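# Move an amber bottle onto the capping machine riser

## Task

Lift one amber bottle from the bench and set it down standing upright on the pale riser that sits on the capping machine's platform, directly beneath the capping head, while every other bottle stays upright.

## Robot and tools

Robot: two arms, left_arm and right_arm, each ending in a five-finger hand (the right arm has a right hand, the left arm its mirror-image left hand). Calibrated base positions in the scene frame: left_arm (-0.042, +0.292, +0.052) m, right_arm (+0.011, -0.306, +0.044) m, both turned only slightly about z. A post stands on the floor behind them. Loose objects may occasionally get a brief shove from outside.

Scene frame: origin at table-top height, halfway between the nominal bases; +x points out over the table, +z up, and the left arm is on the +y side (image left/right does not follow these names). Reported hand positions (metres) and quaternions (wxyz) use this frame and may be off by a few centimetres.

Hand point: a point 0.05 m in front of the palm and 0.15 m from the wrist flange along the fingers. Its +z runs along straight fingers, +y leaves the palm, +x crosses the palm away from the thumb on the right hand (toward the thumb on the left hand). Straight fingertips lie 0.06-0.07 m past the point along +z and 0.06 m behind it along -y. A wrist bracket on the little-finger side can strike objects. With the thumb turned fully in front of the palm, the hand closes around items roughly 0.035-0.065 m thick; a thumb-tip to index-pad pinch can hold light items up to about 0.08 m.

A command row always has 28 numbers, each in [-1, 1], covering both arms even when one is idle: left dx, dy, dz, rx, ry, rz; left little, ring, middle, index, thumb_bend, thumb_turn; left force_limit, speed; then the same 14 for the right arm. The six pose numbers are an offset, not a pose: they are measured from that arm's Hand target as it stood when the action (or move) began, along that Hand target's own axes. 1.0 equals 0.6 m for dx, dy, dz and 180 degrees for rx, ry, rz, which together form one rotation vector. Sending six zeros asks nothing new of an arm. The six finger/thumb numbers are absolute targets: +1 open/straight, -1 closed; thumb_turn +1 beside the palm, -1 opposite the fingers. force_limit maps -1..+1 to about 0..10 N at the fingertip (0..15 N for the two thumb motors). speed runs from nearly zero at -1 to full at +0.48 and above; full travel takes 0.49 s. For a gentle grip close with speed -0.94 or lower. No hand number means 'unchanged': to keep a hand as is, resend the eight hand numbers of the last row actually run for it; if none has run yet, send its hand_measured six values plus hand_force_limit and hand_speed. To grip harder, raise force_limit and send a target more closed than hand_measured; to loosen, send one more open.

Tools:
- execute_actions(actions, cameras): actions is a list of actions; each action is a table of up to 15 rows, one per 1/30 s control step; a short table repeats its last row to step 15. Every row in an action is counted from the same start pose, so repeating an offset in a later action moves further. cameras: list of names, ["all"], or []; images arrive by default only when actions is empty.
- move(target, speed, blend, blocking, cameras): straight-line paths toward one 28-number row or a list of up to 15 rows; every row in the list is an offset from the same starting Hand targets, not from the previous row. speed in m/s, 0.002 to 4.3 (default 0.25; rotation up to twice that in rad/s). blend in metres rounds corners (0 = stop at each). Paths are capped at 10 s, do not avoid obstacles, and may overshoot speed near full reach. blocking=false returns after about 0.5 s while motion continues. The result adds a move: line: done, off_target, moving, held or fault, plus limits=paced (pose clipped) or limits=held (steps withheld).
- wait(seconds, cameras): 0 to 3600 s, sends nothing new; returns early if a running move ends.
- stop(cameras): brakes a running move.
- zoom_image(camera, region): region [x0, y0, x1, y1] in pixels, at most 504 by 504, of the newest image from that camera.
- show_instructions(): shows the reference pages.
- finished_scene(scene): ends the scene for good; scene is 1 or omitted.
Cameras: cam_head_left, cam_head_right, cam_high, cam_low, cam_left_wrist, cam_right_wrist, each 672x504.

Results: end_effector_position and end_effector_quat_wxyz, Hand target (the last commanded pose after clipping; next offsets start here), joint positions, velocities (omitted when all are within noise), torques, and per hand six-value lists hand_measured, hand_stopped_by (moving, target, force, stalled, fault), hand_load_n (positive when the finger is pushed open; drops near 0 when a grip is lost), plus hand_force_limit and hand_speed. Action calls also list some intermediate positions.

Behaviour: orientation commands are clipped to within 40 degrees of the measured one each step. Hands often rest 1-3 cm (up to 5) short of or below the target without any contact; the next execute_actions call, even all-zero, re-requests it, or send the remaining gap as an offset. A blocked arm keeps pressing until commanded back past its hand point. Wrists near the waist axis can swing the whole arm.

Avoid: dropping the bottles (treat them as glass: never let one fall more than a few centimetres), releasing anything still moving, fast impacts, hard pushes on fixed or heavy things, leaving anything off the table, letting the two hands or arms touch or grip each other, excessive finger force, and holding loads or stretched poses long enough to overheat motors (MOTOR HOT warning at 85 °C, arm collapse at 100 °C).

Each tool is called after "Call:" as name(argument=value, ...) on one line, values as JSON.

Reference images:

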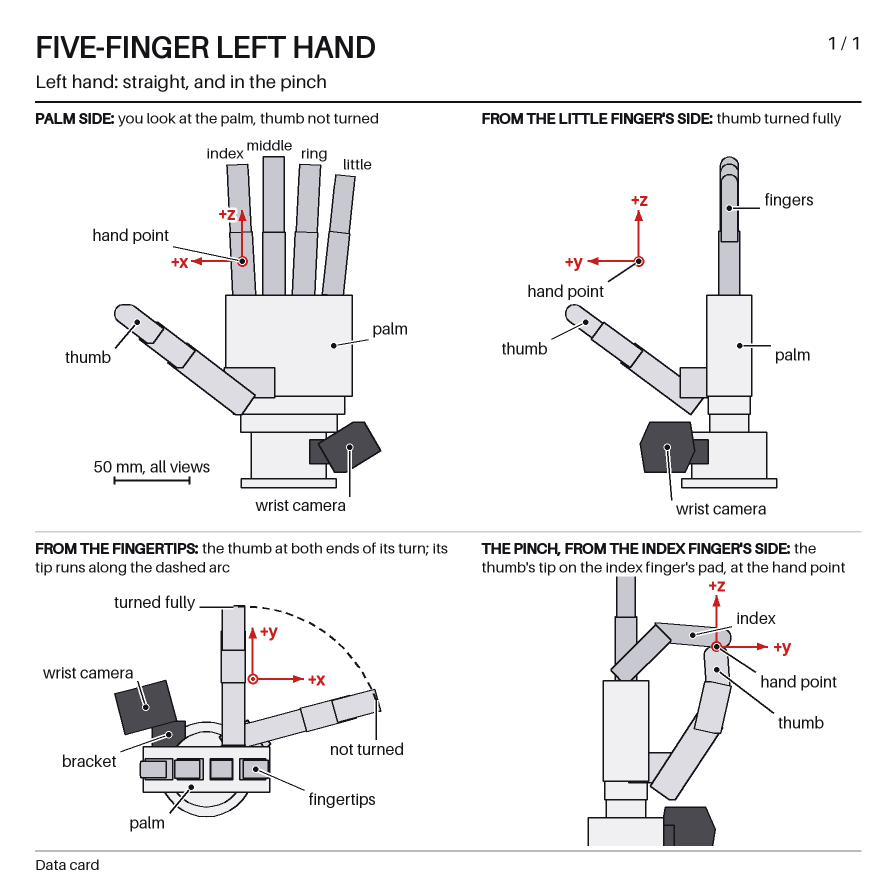

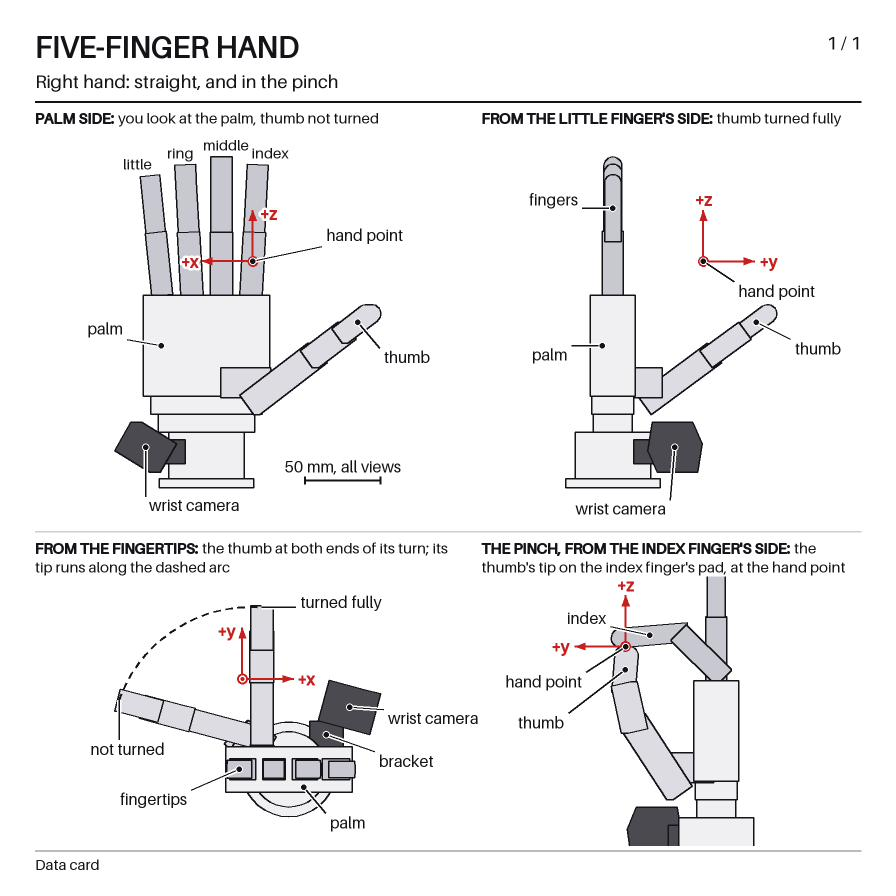

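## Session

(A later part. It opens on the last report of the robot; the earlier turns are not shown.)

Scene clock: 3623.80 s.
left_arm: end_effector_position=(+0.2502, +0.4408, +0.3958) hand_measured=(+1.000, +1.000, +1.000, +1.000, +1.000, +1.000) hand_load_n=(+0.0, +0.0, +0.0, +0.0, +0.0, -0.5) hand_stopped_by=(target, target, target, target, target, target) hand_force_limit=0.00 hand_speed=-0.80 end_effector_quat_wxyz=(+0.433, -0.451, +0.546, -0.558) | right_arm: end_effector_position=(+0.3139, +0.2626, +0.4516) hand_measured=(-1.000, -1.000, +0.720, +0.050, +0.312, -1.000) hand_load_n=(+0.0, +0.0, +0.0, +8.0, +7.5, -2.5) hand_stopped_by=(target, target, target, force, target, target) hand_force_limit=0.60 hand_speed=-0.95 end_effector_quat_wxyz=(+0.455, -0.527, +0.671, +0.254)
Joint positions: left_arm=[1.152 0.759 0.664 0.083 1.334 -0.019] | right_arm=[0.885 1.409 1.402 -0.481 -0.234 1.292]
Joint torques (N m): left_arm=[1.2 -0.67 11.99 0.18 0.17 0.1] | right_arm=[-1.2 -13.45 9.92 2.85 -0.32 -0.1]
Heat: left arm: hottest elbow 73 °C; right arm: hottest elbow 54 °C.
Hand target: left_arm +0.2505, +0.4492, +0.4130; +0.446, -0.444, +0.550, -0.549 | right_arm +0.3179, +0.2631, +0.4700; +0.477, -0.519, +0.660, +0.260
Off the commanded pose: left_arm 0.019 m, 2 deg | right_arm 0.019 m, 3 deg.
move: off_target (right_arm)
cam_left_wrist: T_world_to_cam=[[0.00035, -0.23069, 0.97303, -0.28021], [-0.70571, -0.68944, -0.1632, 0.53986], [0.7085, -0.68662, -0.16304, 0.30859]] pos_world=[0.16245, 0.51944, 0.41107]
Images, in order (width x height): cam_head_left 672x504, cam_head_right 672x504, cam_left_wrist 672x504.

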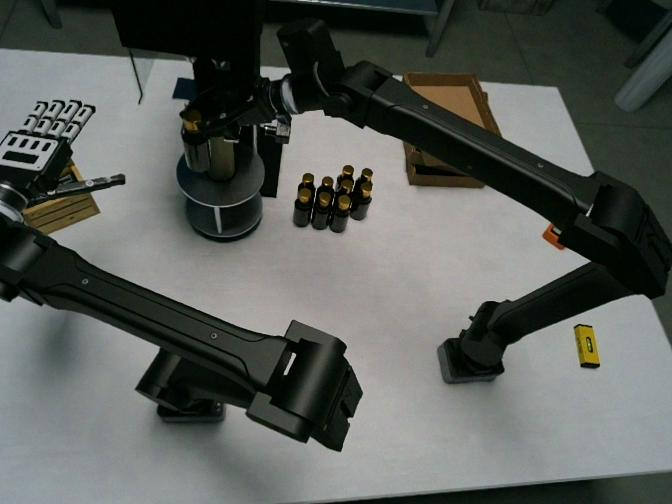

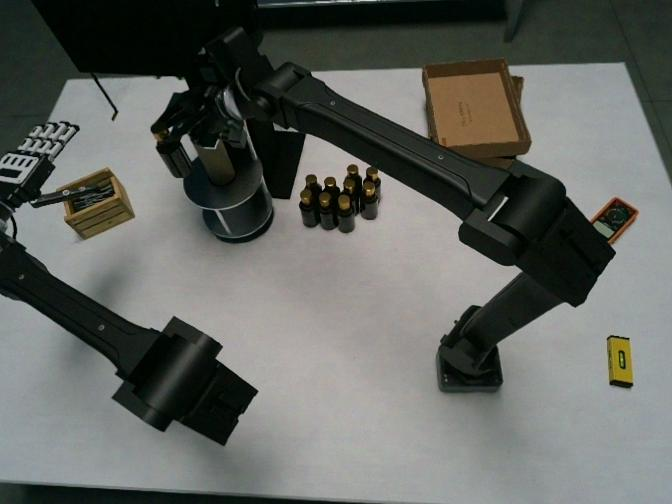

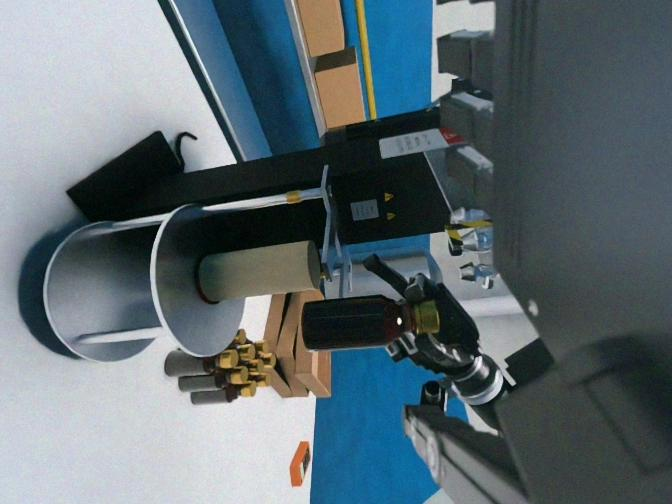

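Call:
move(target=[0,0,0,0,0,0,1,1,1,1,1,1,0,-0.8,-0.0042,-0.052,0.004,0,0,0,-1,-1,0.72,-0.2,0.31,-1,0.6,-0.95], speed=0.04, cameras=["cam_left_wrist", "cam_head_left", "cam_head_right", "cam_right_wrist"])

Call:
zoom_image(camera="cam_left_wrist", region=[280, 200, 480, 400])

Call:
zoom_image(camera="cam_head_left", region=[160, 70, 280, 190])

Call:
zoom_image(camera="cam_head_right", region=[130, 90, 250, 210])

Scene clock: 3647.47 s.
left_arm: end_effector_position=(+0.2502, +0.4408, +0.3958) hand_measured=(+1.000, +1.000, +1.000, +1.000, +1.000, +1.000) hand_load_n=(+0.0, +0.0, +0.0, -0.5, +0.0, +0.0) hand_stopped_by=(target, target, target, target, target, target) hand_force_limit=0.00 hand_speed=-0.80 end_effector_quat_wxyz=(+0.433, -0.451, +0.546, -0.558) | right_arm: end_effector_position=(+0.3396, +0.2524, +0.4353) hand_measured=(-1.000, -1.000, +0.720, +0.050, +0.312, -1.000) hand_load_n=(+0.0, +0.0, +0.0, +8.0, +7.0, -2.5) hand_stopped_by=(target, target, target, force, target, target) hand_force_limit=0.60 hand_speed=-0.95 end_effector_quat_wxyz=(+0.446, -0.527, +0.678, +0.253)
Joint positions: left_arm=[1.152 0.759 0.664 0.083 1.334 -0.019] | right_arm=[0.83 1.438 1.402 -0.481 -0.281 1.269]
Joint torques (N m): left_arm=[1.2 -0.73 11.99 0.18 0.17 0.1] | right_arm=[-0.73 -14.15 13.71 1.92 -0.47 -0.11]
Heat: left arm: hottest elbow 73 °C; right arm: hottest elbow 52 °C.
Hand target: left_arm +0.2505, +0.4492, +0.4130; +0.446, -0.444, +0.550, -0.549 | right_arm +0.3480, +0.2560, +0.4759; +0.477, -0.519, +0.660, +0.260
Off the commanded pose: left_arm 0.019 m, 2 deg | right_arm 0.042 m, 4 deg.
move: off_target (right_arm)
cam_left_wrist: T_world_to_cam=[[0.00035, -0.23069, 0.97303, -0.28021], [-0.70571, -0.68944, -0.1632, 0.53986], [0.7085, -0.68662, -0.16304, 0.30859]] pos_world=[0.16245, 0.51944, 0.41107]
cam_right_wrist: T_world_to_cam=[[-0.922, 0.136, -0.36252, 0.43373], [-0.36229, 0.0274, 0.93166, -0.29133], [0.13664, 0.99033, 0.02401, -0.18799]] pos_world=[0.32004, 0.13517, 0.43318]
Images, in order (width x height): cam_head_left 672x504, cam_head_right 672x504, cam_left_wrist 672x504, cam_right_wrist 672x504.

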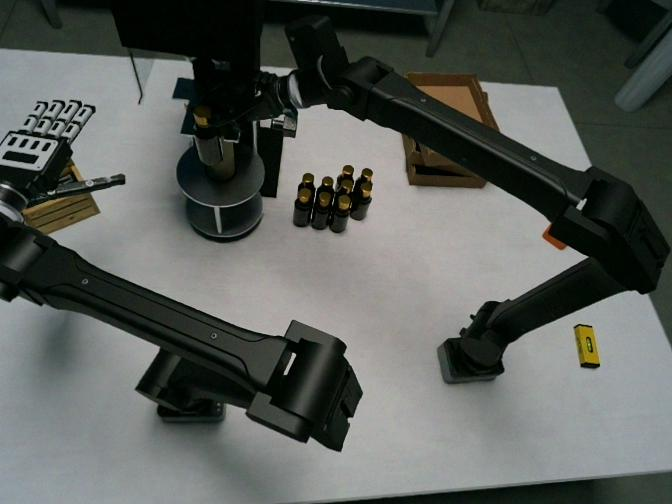

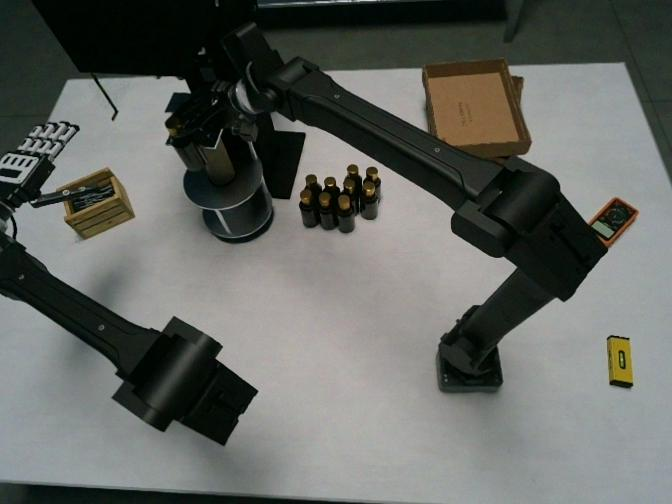

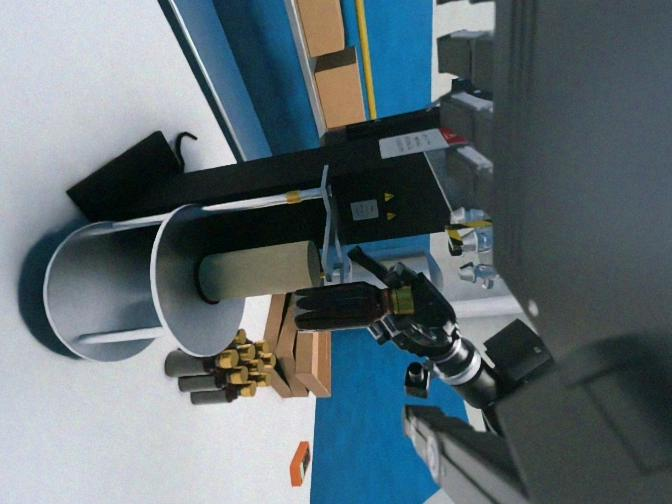

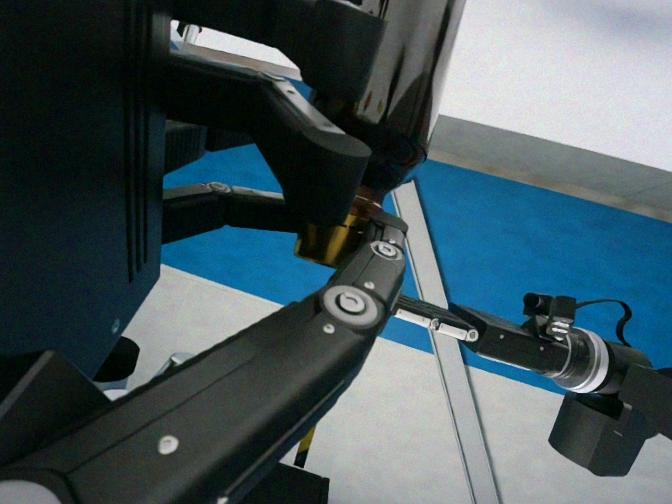

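Scaled by 2.520 from the camera's image (finer frame: 960x720).

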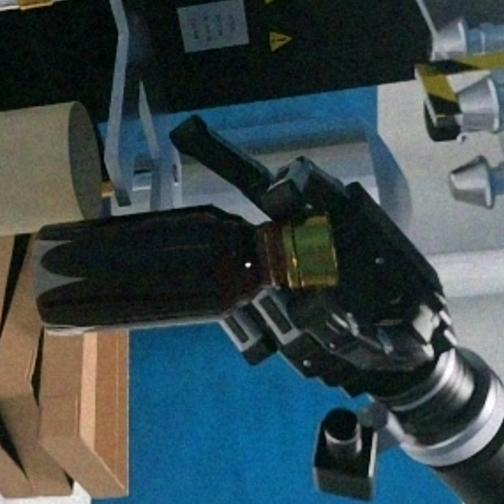

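Scaled by 4.200 from the camera's image (finer frame: 960x720).

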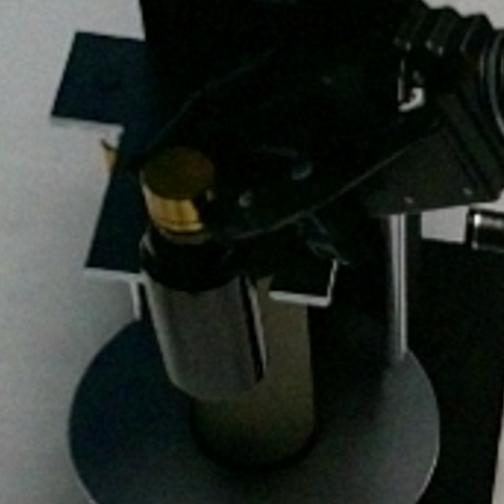

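Scaled by 4.200 from the camera's image (finer frame: 960x720).

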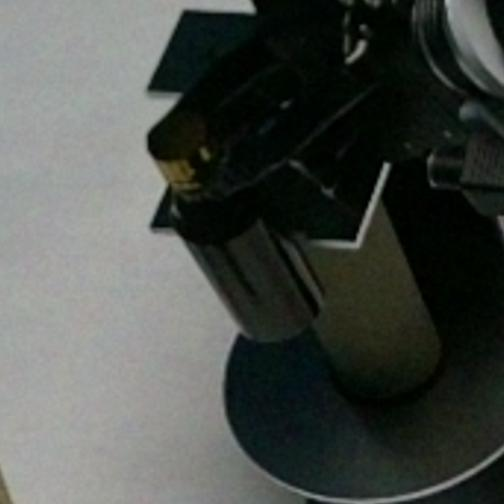

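Call:
move(target=[0,0,0,0,0,0,1,1,1,1,1,1,0,-0.8,-0.0352,-0.0065,-0.0017,0,0,0,-1,-1,0.72,-0.2,0.31,-1,0.6,-0.95], speed=0.04, cameras=["cam_left_wrist"])

Scene clock: 3667.90 s.
left_arm: end_effector_position=(+0.2502, +0.4408, +0.3958) hand_measured=(+1.000, +1.000, +1.000, +1.000, +1.000, +1.000) hand_load_n=(+0.0, +0.0, +0.0, +0.0, +0.0, +0.0) hand_stopped_by=(target, target, target, target, target, target) hand_force_limit=0.00 hand_speed=-0.80 end_effector_quat_wxyz=(+0.433, -0.451, +0.546, -0.558) | right_arm: end_effector_position=(+0.3436, +0.2573, +0.4485) hand_measured=(-1.000, -1.000, +0.720, +0.050, +0.312, -1.000) hand_load_n=(+0.0, +0.0, +0.0, +8.5, +7.5, -2.0) hand_stopped_by=(target, target, target, force, target, target) hand_force_limit=0.60 hand_speed=-0.95 end_effector_quat_wxyz=(+0.444, -0.528, +0.678, +0.253)
Joint positions: left_arm=[1.152 0.759 0.664 0.083 1.334 -0.019] | right_arm=[0.83 1.455 1.457 -0.523 -0.282 1.268]
Joint torques (N m): left_arm=[1.2 -0.73 11.99 0.2 0.17 0.1] | right_arm=[-1.32 -14.51 15.28 1.66 -0.3 -0.14]
Heat: left arm: hottest elbow 73 °C; right arm: hottest elbow 54 °C.
Hand target: left_arm +0.2505, +0.4492, +0.4130; +0.446, -0.444, +0.550, -0.549 | right_arm +0.3514, +0.2631, +0.4959; +0.477, -0.519, +0.660, +0.260
Off the commanded pose: left_arm 0.019 m, 2 deg | right_arm 0.048 m, 4 deg.
move: off_target (right_arm)
cam_left_wrist: T_world_to_cam=[[0.00035, -0.23069, 0.97303, -0.28021], [-0.70571, -0.68944, -0.1632, 0.53986], [0.7085, -0.68662, -0.16304, 0.30859]] pos_world=[0.16245, 0.51944, 0.41107]

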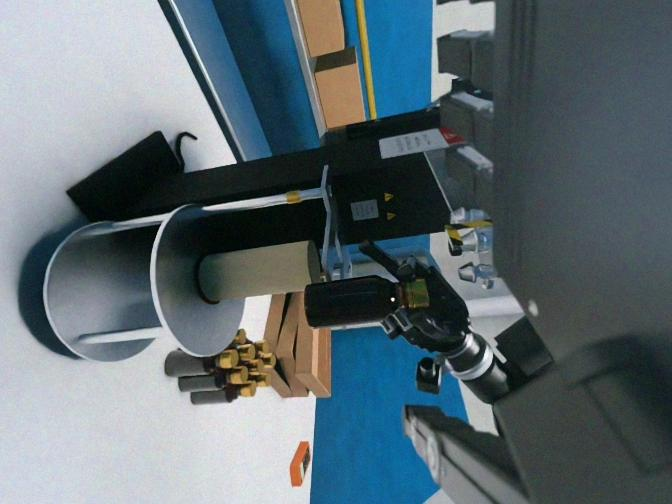

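Call:
move(target=[0,0,0,0,0,0,1,1,1,1,1,1,0,-0.8,-0.0070,-0.0527,0.0023,0,0,0,-1,-1,0.72,-0.2,0.31,-1,0.6,-0.95], speed=0.04, cameras=["cam_left_wrist", "cam_head_left", "cam_head_right"])

Call:
zoom_image(camera="cam_left_wrist", region=[280, 200, 480, 400])

Call:
zoom_image(camera="cam_head_left", region=[160, 70, 280, 190])

Call:
zoom_image(camera="cam_head_right", region=[130, 90, 250, 210])

Scene clock: 3682.33 s.
left_arm: end_effector_position=(+0.2502, +0.4408, +0.3958) hand_measured=(+1.000, +1.000, +1.000, +1.000, +1.000, +1.000) hand_load_n=(+0.0, +0.0, +0.0, +0.0, +0.0, +0.0) hand_stopped_by=(target, target, target, target, target, target) hand_force_limit=0.00 hand_speed=-0.80 end_effector_quat_wxyz=(+0.433, -0.451, +0.546, -0.558) | right_arm: end_effector_position=(+0.3738, +0.2519, +0.4562) hand_measured=(-1.000, -1.000, +0.720, +0.050, +0.312, -1.000) hand_load_n=(+0.0, +0.0, +0.0, +8.0, +7.5, -2.5) hand_stopped_by=(target, target, target, force, target, target) hand_force_limit=0.60 hand_speed=-0.95 end_effector_quat_wxyz=(+0.444, -0.526, +0.680, +0.254)
Joint positions: left_arm=[1.152 0.759 0.664 0.083 1.334 -0.019] | right_arm=[0.779 1.498 1.524 -0.554 -0.326 1.247]
Joint torques (N m): left_arm=[1.26 -0.73 11.97 0.18 0.17 0.1] | right_arm=[-0.67 -14.04 15.28 1.43 -0.5 -0.14]
Heat: left arm: hottest elbow 73 °C; right arm: hottest elbow 54 °C.
Hand target: left_arm +0.2505, +0.4492, +0.4130; +0.446, -0.444, +0.550, -0.549 | right_arm +0.3814, +0.2558, +0.5039; +0.477, -0.519, +0.660, +0.260
Off the commanded pose: left_arm 0.019 m, 2 deg | right_arm 0.048 m, 5 deg.
move: off_target (right_arm)
cam_left_wrist: T_world_to_cam=[[0.00035, -0.23069, 0.97303, -0.28021], [-0.70571, -0.68944, -0.1632, 0.53986], [0.7085, -0.68662, -0.16304, 0.30859]] pos_world=[0.16245, 0.51944, 0.41107]
Images, in order (width x height): cam_head_left 672x504, cam_head_right 672x504, cam_left_wrist 672x504.

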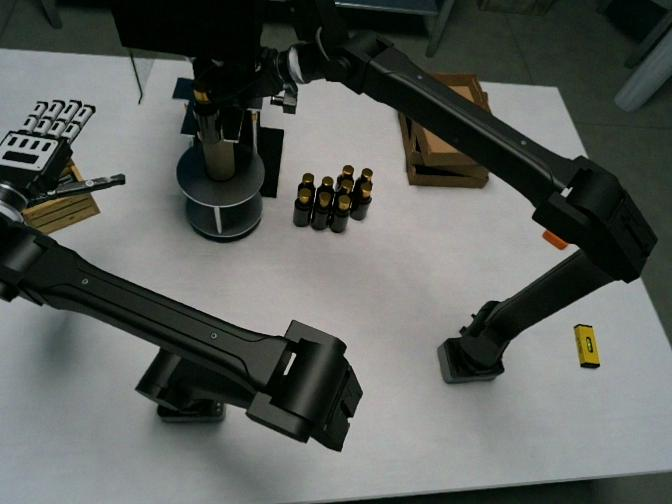

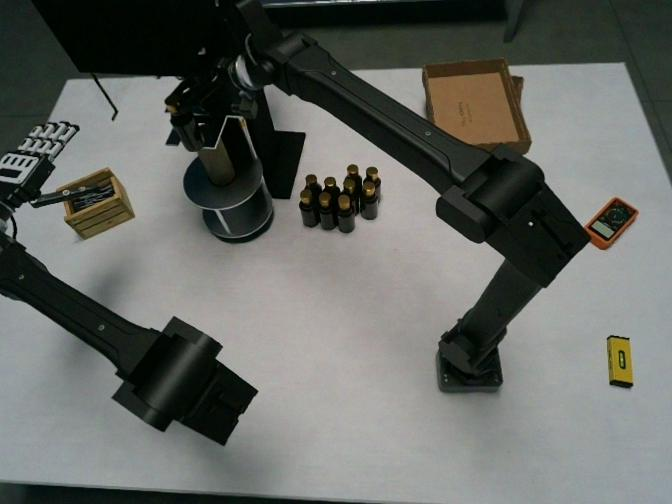

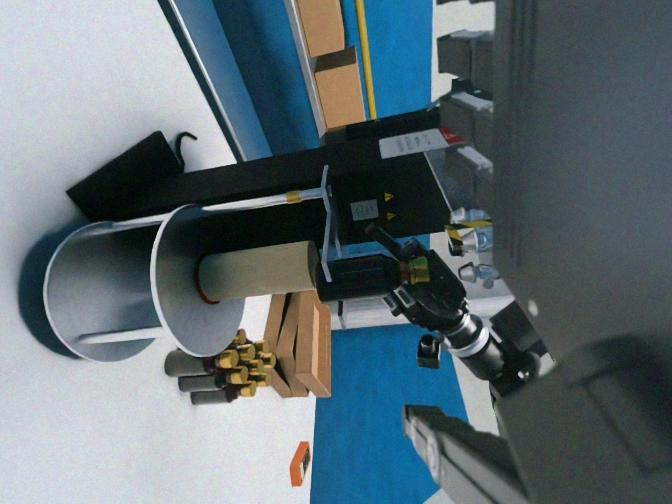

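Scaled by 2.520 from the camera's image (finer frame: 960x720).

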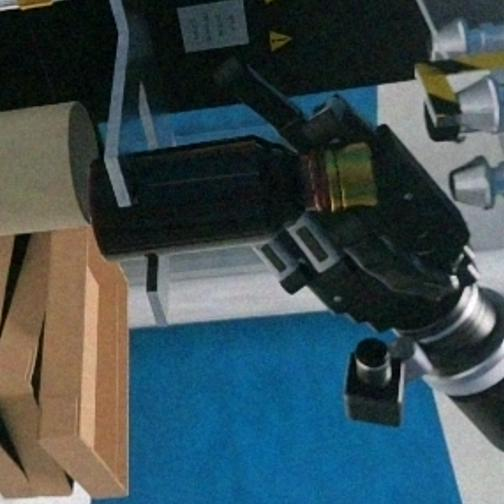

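Scaled by 4.200 from the camera's image (finer frame: 960x720).

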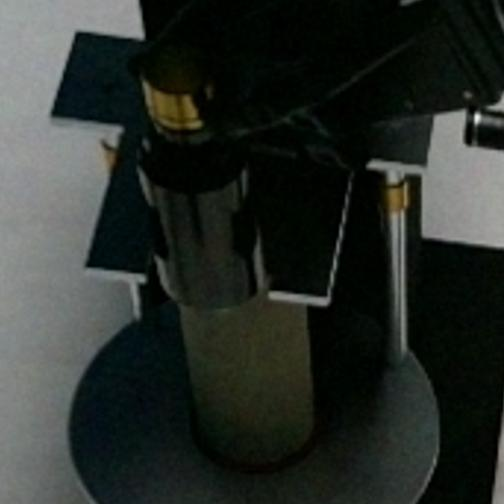

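Scaled by 4.200 from the camera's image (finer frame: 960x720).

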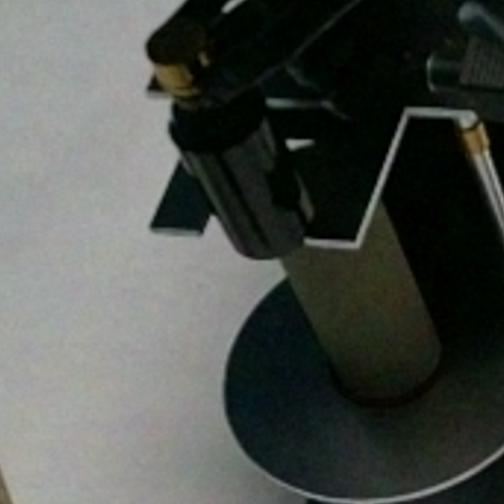

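Call:
zoom_image(camera="cam_head_left", region=[175, 90, 245, 160])

Call:
zoom_image(camera="cam_head_right", region=[160, 95, 230, 165])

Call:
zoom_image(camera="cam_left_wrist", region=[300, 210, 400, 310])

Scaled by 7.200 from the camera's image (finer frame: 960x720).

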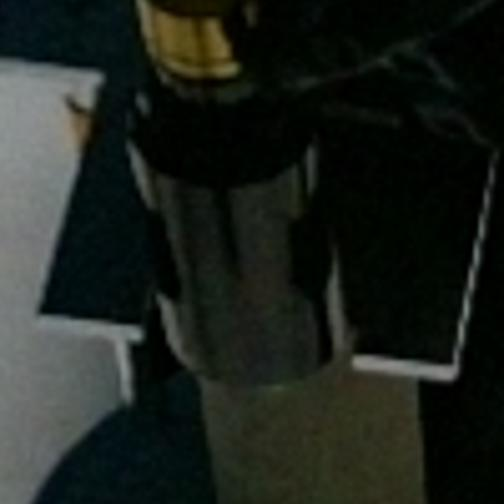

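Scaled by 7.200 from the camera's image (finer frame: 960x720).

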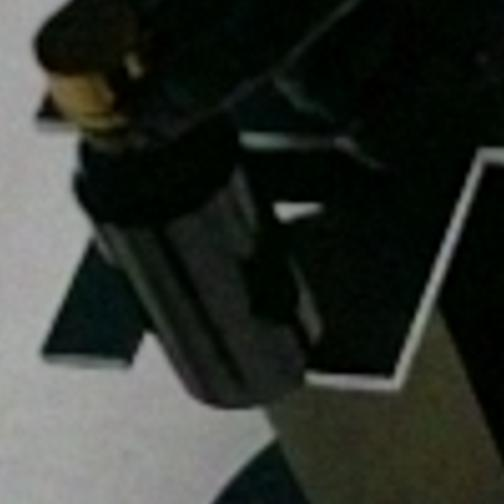

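Scaled by 5.040 from the camera's image (finer frame: 960x720).

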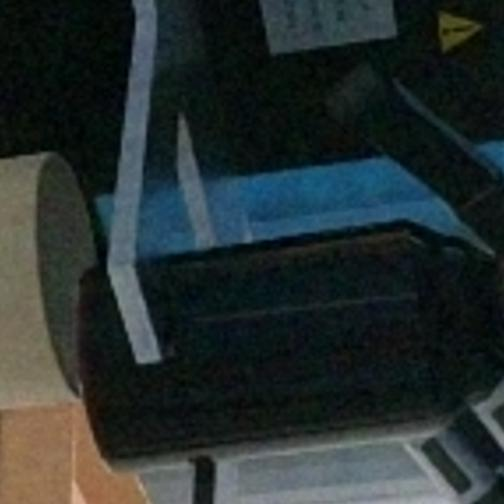

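Call:
move(target=[0,0,0,0,0,0,1,1,1,1,1,1,0,-0.8,0.0042,-0.0188,-0.0023,0,0,0,-1,-1,0.72,-0.2,0.31,-1,0.6,-0.95], speed=0.03, cameras=["cam_left_wrist", "cam_head_left", "cam_head_right"])

Call:
zoom_image(camera="cam_head_left", region=[175, 80, 245, 150])

Call:
zoom_image(camera="cam_left_wrist", region=[300, 180, 460, 340])

Scene clock: 3741.63 s.
left_arm: end_effector_position=(+0.2502, +0.4408, +0.3958) hand_measured=(+1.000, +1.000, +1.000, +1.000, +1.000, +1.000) hand_load_n=(+0.0, -0.5, +0.0, +0.0, +0.0, -0.5) hand_stopped_by=(target, target, target, target, target, target) hand_force_limit=0.00 hand_speed=-0.80 end_effector_quat_wxyz=(+0.433, -0.451, +0.546, -0.558) | right_arm: end_effector_position=(+0.3823, +0.2470, +0.4568) hand_measured=(-1.000, -1.000, +0.720, +0.050, +0.312, -1.000) hand_load_n=(+0.0, +0.0, +0.0, +8.0, +8.0, -2.5) hand_stopped_by=(target, target, target, force, target, target) hand_force_limit=0.60 hand_speed=-0.95 end_effector_quat_wxyz=(+0.444, -0.526, +0.679, +0.255)
Joint positions: left_arm=[1.152 0.759 0.664 0.083 1.334 -0.019] | right_arm=[0.759 1.505 1.533 -0.558 -0.345 1.236]
Joint torques (N m): left_arm=[1.26 -0.73 11.97 0.2 0.17 0.1] | right_arm=[-1.32 -13.63 15.25 1.61 -0.6 -0.12]
Heat: left arm: hottest elbow 73 °C; right arm: hottest elbow 55 °C.
Hand target: left_arm +0.2505, +0.4492, +0.4130; +0.446, -0.444, +0.550, -0.549 | right_arm +0.3914, +0.2498, +0.5040; +0.477, -0.519, +0.660, +0.260
Off the commanded pose: left_arm 0.019 m, 2 deg | right_arm 0.048 m, 4 deg.
move: off_target (right_arm)
cam_left_wrist: T_world_to_cam=[[0.00035, -0.23069, 0.97303, -0.28021], [-0.70571, -0.68944, -0.1632, 0.53986], [0.7085, -0.68662, -0.16304, 0.30859]] pos_world=[0.16245, 0.51944, 0.41107]
Images, in order (width x height): cam_head_left 672x504, cam_head_right 672x504, cam_left_wrist 672x504.

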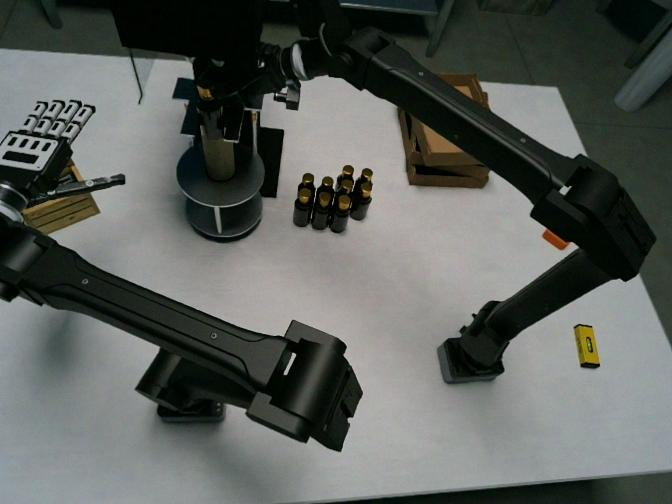

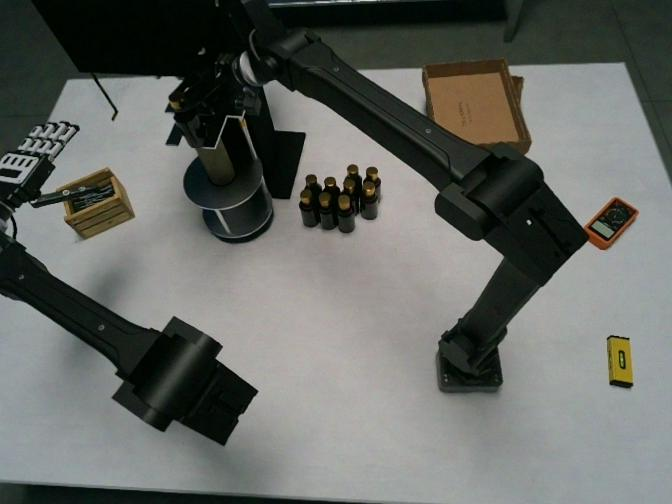

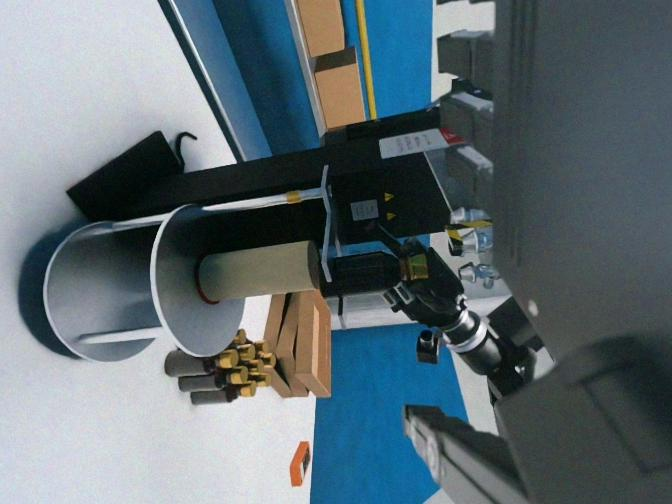

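Scaled by 7.200 from the camera's image (finer frame: 960x720).

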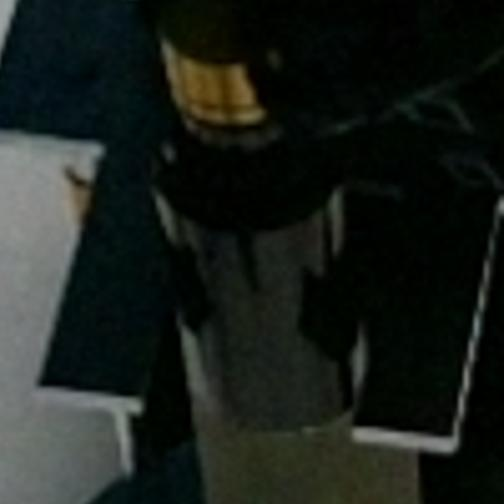

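Scaled by 3.150 from the camera's image (finer frame: 960x720).

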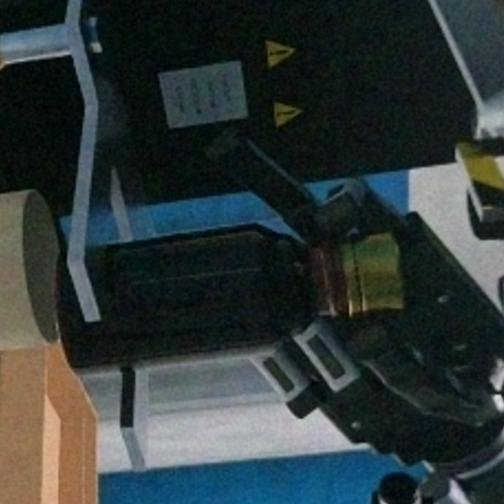

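Call:
move(target=[0,0,0,0,0,0,1,1,1,1,1,1,0,-0.8,0.0037,-0.0465,0.0092,0,0,0,-1,-1,0.72,-0.2,0.31,-1,0.6,-0.95], speed=0.03, cameras=["cam_left_wrist", "cam_head_left", "cam_head_right"])

Call:
zoom_image(camera="cam_head_left", region=[175, 80, 245, 150])

Call:
zoom_image(camera="cam_left_wrist", region=[300, 180, 460, 340])

Call:
zoom_image(camera="cam_head_right", region=[160, 75, 240, 155])

Scene clock: 3757.10 s.
left_arm: end_effector_position=(+0.2502, +0.4408, +0.3958) hand_measured=(+1.000, +1.000, +1.000, +1.000, +1.000, +1.000) hand_load_n=(+0.0, +0.0, +0.0, +0.0, +0.0, +0.0) hand_stopped_by=(target, target, target, target, target, target) hand_force_limit=0.00 hand_speed=-0.80 end_effector_quat_wxyz=(+0.433, -0.451, +0.546, -0.558) | right_arm: end_effector_position=(+0.4100, +0.2426, +0.4569) hand_measured=(-1.000, -1.000, +0.720, +0.050, +0.312, -1.000) hand_load_n=(+0.0, +0.0, +0.0, +8.5, +7.5, -2.5) hand_stopped_by=(target, target, target, force, target, target) hand_force_limit=0.60 hand_speed=-0.95 end_effector_quat_wxyz=(+0.444, -0.526, +0.679, +0.256)
Joint positions: left_arm=[1.152 0.759 0.664 0.083 1.334 -0.019] | right_arm=[0.716 1.551 1.586 -0.573 -0.385 1.215]
Joint torques (N m): left_arm=[1.26 -0.73 11.99 0.18 0.17 0.1] | right_arm=[-0.85 -14.68 15.28 1.52 -0.54 -0.12]
Heat: left arm: hottest elbow 73 °C; right arm: hottest elbow 59 °C.
Hand target: left_arm +0.2505, +0.4492, +0.4130; +0.446, -0.444, +0.550, -0.549 | right_arm +0.4194, +0.2444, +0.5040; +0.477, -0.519, +0.660, +0.260
Off the commanded pose: left_arm 0.019 m, 2 deg | right_arm 0.048 m, 4 deg.
move: off_target (right_arm)
cam_left_wrist: T_world_to_cam=[[0.00035, -0.23069, 0.97303, -0.28021], [-0.70571, -0.68944, -0.1632, 0.53986], [0.7085, -0.68662, -0.16304, 0.30859]] pos_world=[0.16245, 0.51944, 0.41107]
Images, in order (width x height): cam_head_left 672x504, cam_head_right 672x504, cam_left_wrist 672x504.

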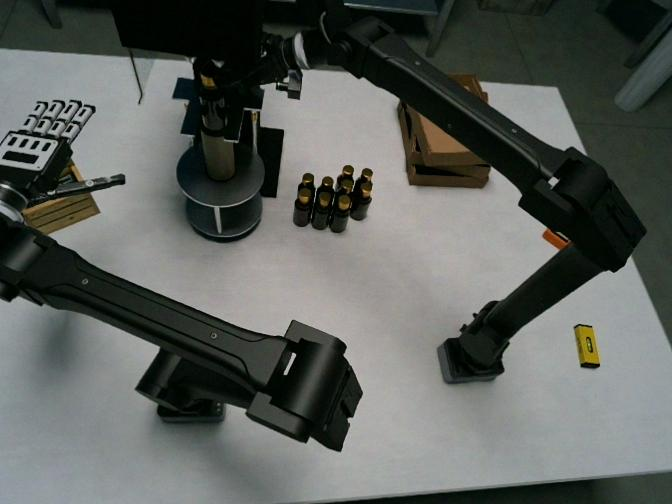

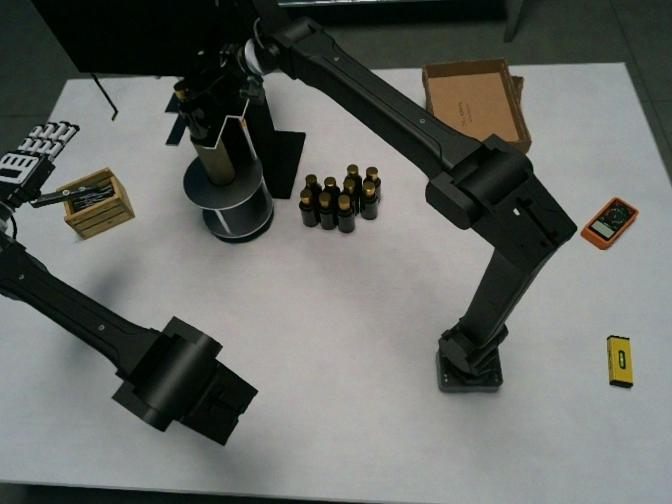

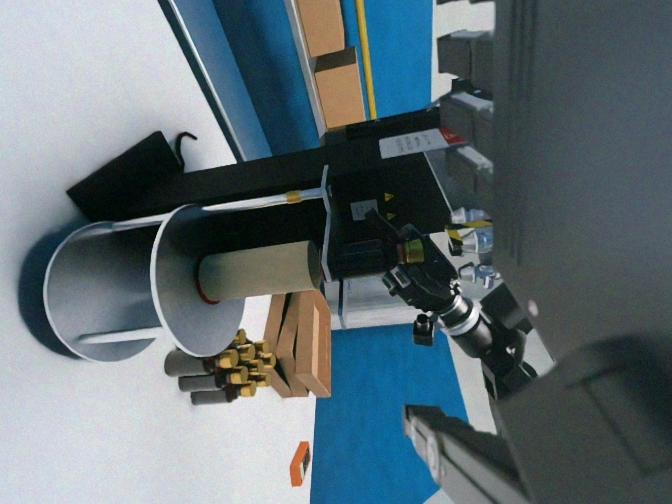

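Scaled by 7.200 from the camera's image (finer frame: 960x720).

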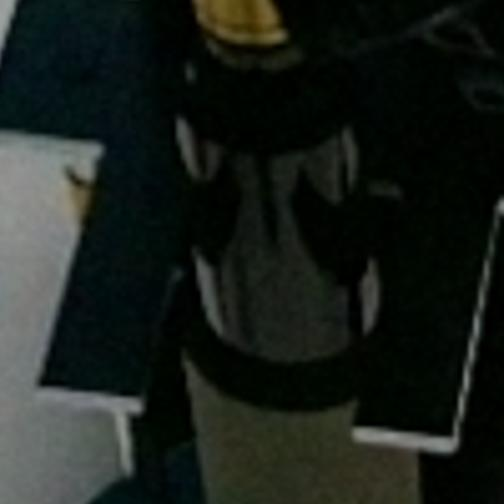

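Scaled by 3.150 from the camera's image (finer frame: 960x720).

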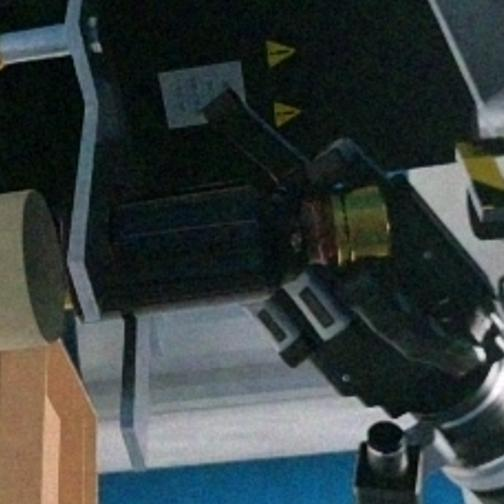

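Scaled by 6.300 from the camera's image (finer frame: 960x720).

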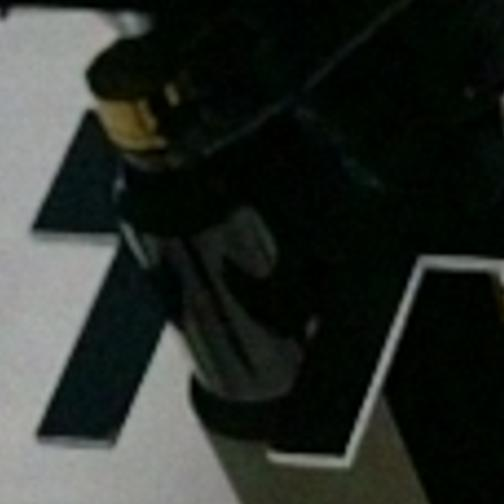

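Call:
move(target=[0,0,0,0,0,0,1,1,1,1,1,1,0,-0.8,0.0512,0.0108,0.0137,0,0,0,-1,-1,0.72,-0.2,0.31,-1,0.6,-0.95], speed=0.03, cameras=["cam_left_wrist"])

Scene clock: 3788.57 s.
left_arm: end_effector_position=(+0.2502, +0.4408, +0.3958) hand_measured=(+1.000, +1.000, +1.000, +1.000, +1.000, +1.000) hand_load_n=(+0.0, +0.0, +0.0, +0.0, +0.0, +0.0) hand_stopped_by=(target, target, target, target, target, target) hand_force_limit=0.00 hand_speed=-0.80 end_effector_quat_wxyz=(+0.433, -0.451, +0.546, -0.558) | right_arm: end_effector_position=(+0.4114, +0.2442, +0.4498) hand_measured=(-1.000, -1.000, +0.720, +0.050, +0.312, -1.000) hand_load_n=(+0.0, +0.0, +0.0, +8.0, +7.5, -2.5) hand_stopped_by=(target, target, target, force, target, target) hand_force_limit=0.60 hand_speed=-0.95 end_effector_quat_wxyz=(+0.452, -0.526, +0.673, +0.257)
Joint positions: left_arm=[1.152 0.759 0.664 0.083 1.334 -0.019] | right_arm=[0.715 1.551 1.557 -0.524 -0.387 1.213]
Joint torques (N m): left_arm=[1.26 -0.73 12 0.2 0.17 0.1] | right_arm=[-1.67 -16.5 9.89 2.77 -0.58 -0.11]
Heat: left arm: hottest elbow 73 °C; right arm: hottest elbow 58 °C.
Hand target: left_arm +0.2505, +0.4492, +0.4130; +0.446, -0.444, +0.550, -0.549 | right_arm +0.4161, +0.2399, +0.4721; +0.477, -0.519, +0.660, +0.260
Off the commanded pose: left_arm 0.019 m, 2 deg | right_arm 0.023 m, 3 deg.
move: off_target (right_arm)
cam_left_wrist: T_world_to_cam=[[0.00035, -0.23069, 0.97303, -0.28021], [-0.70571, -0.68944, -0.1632, 0.53986], [0.7085, -0.68662, -0.16304, 0.30859]] pos_world=[0.16245, 0.51944, 0.41107]

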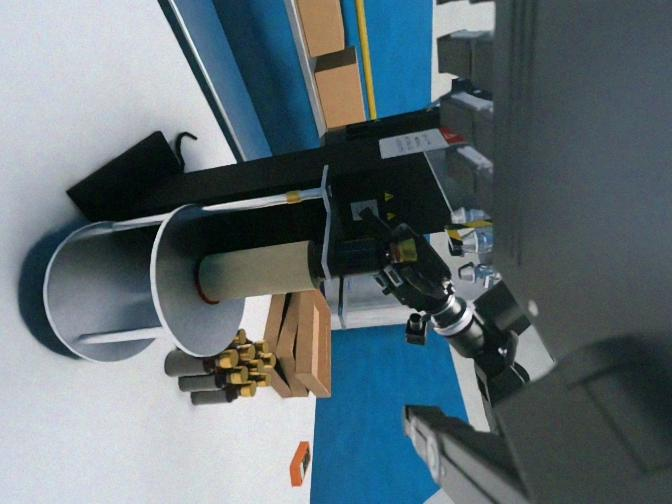

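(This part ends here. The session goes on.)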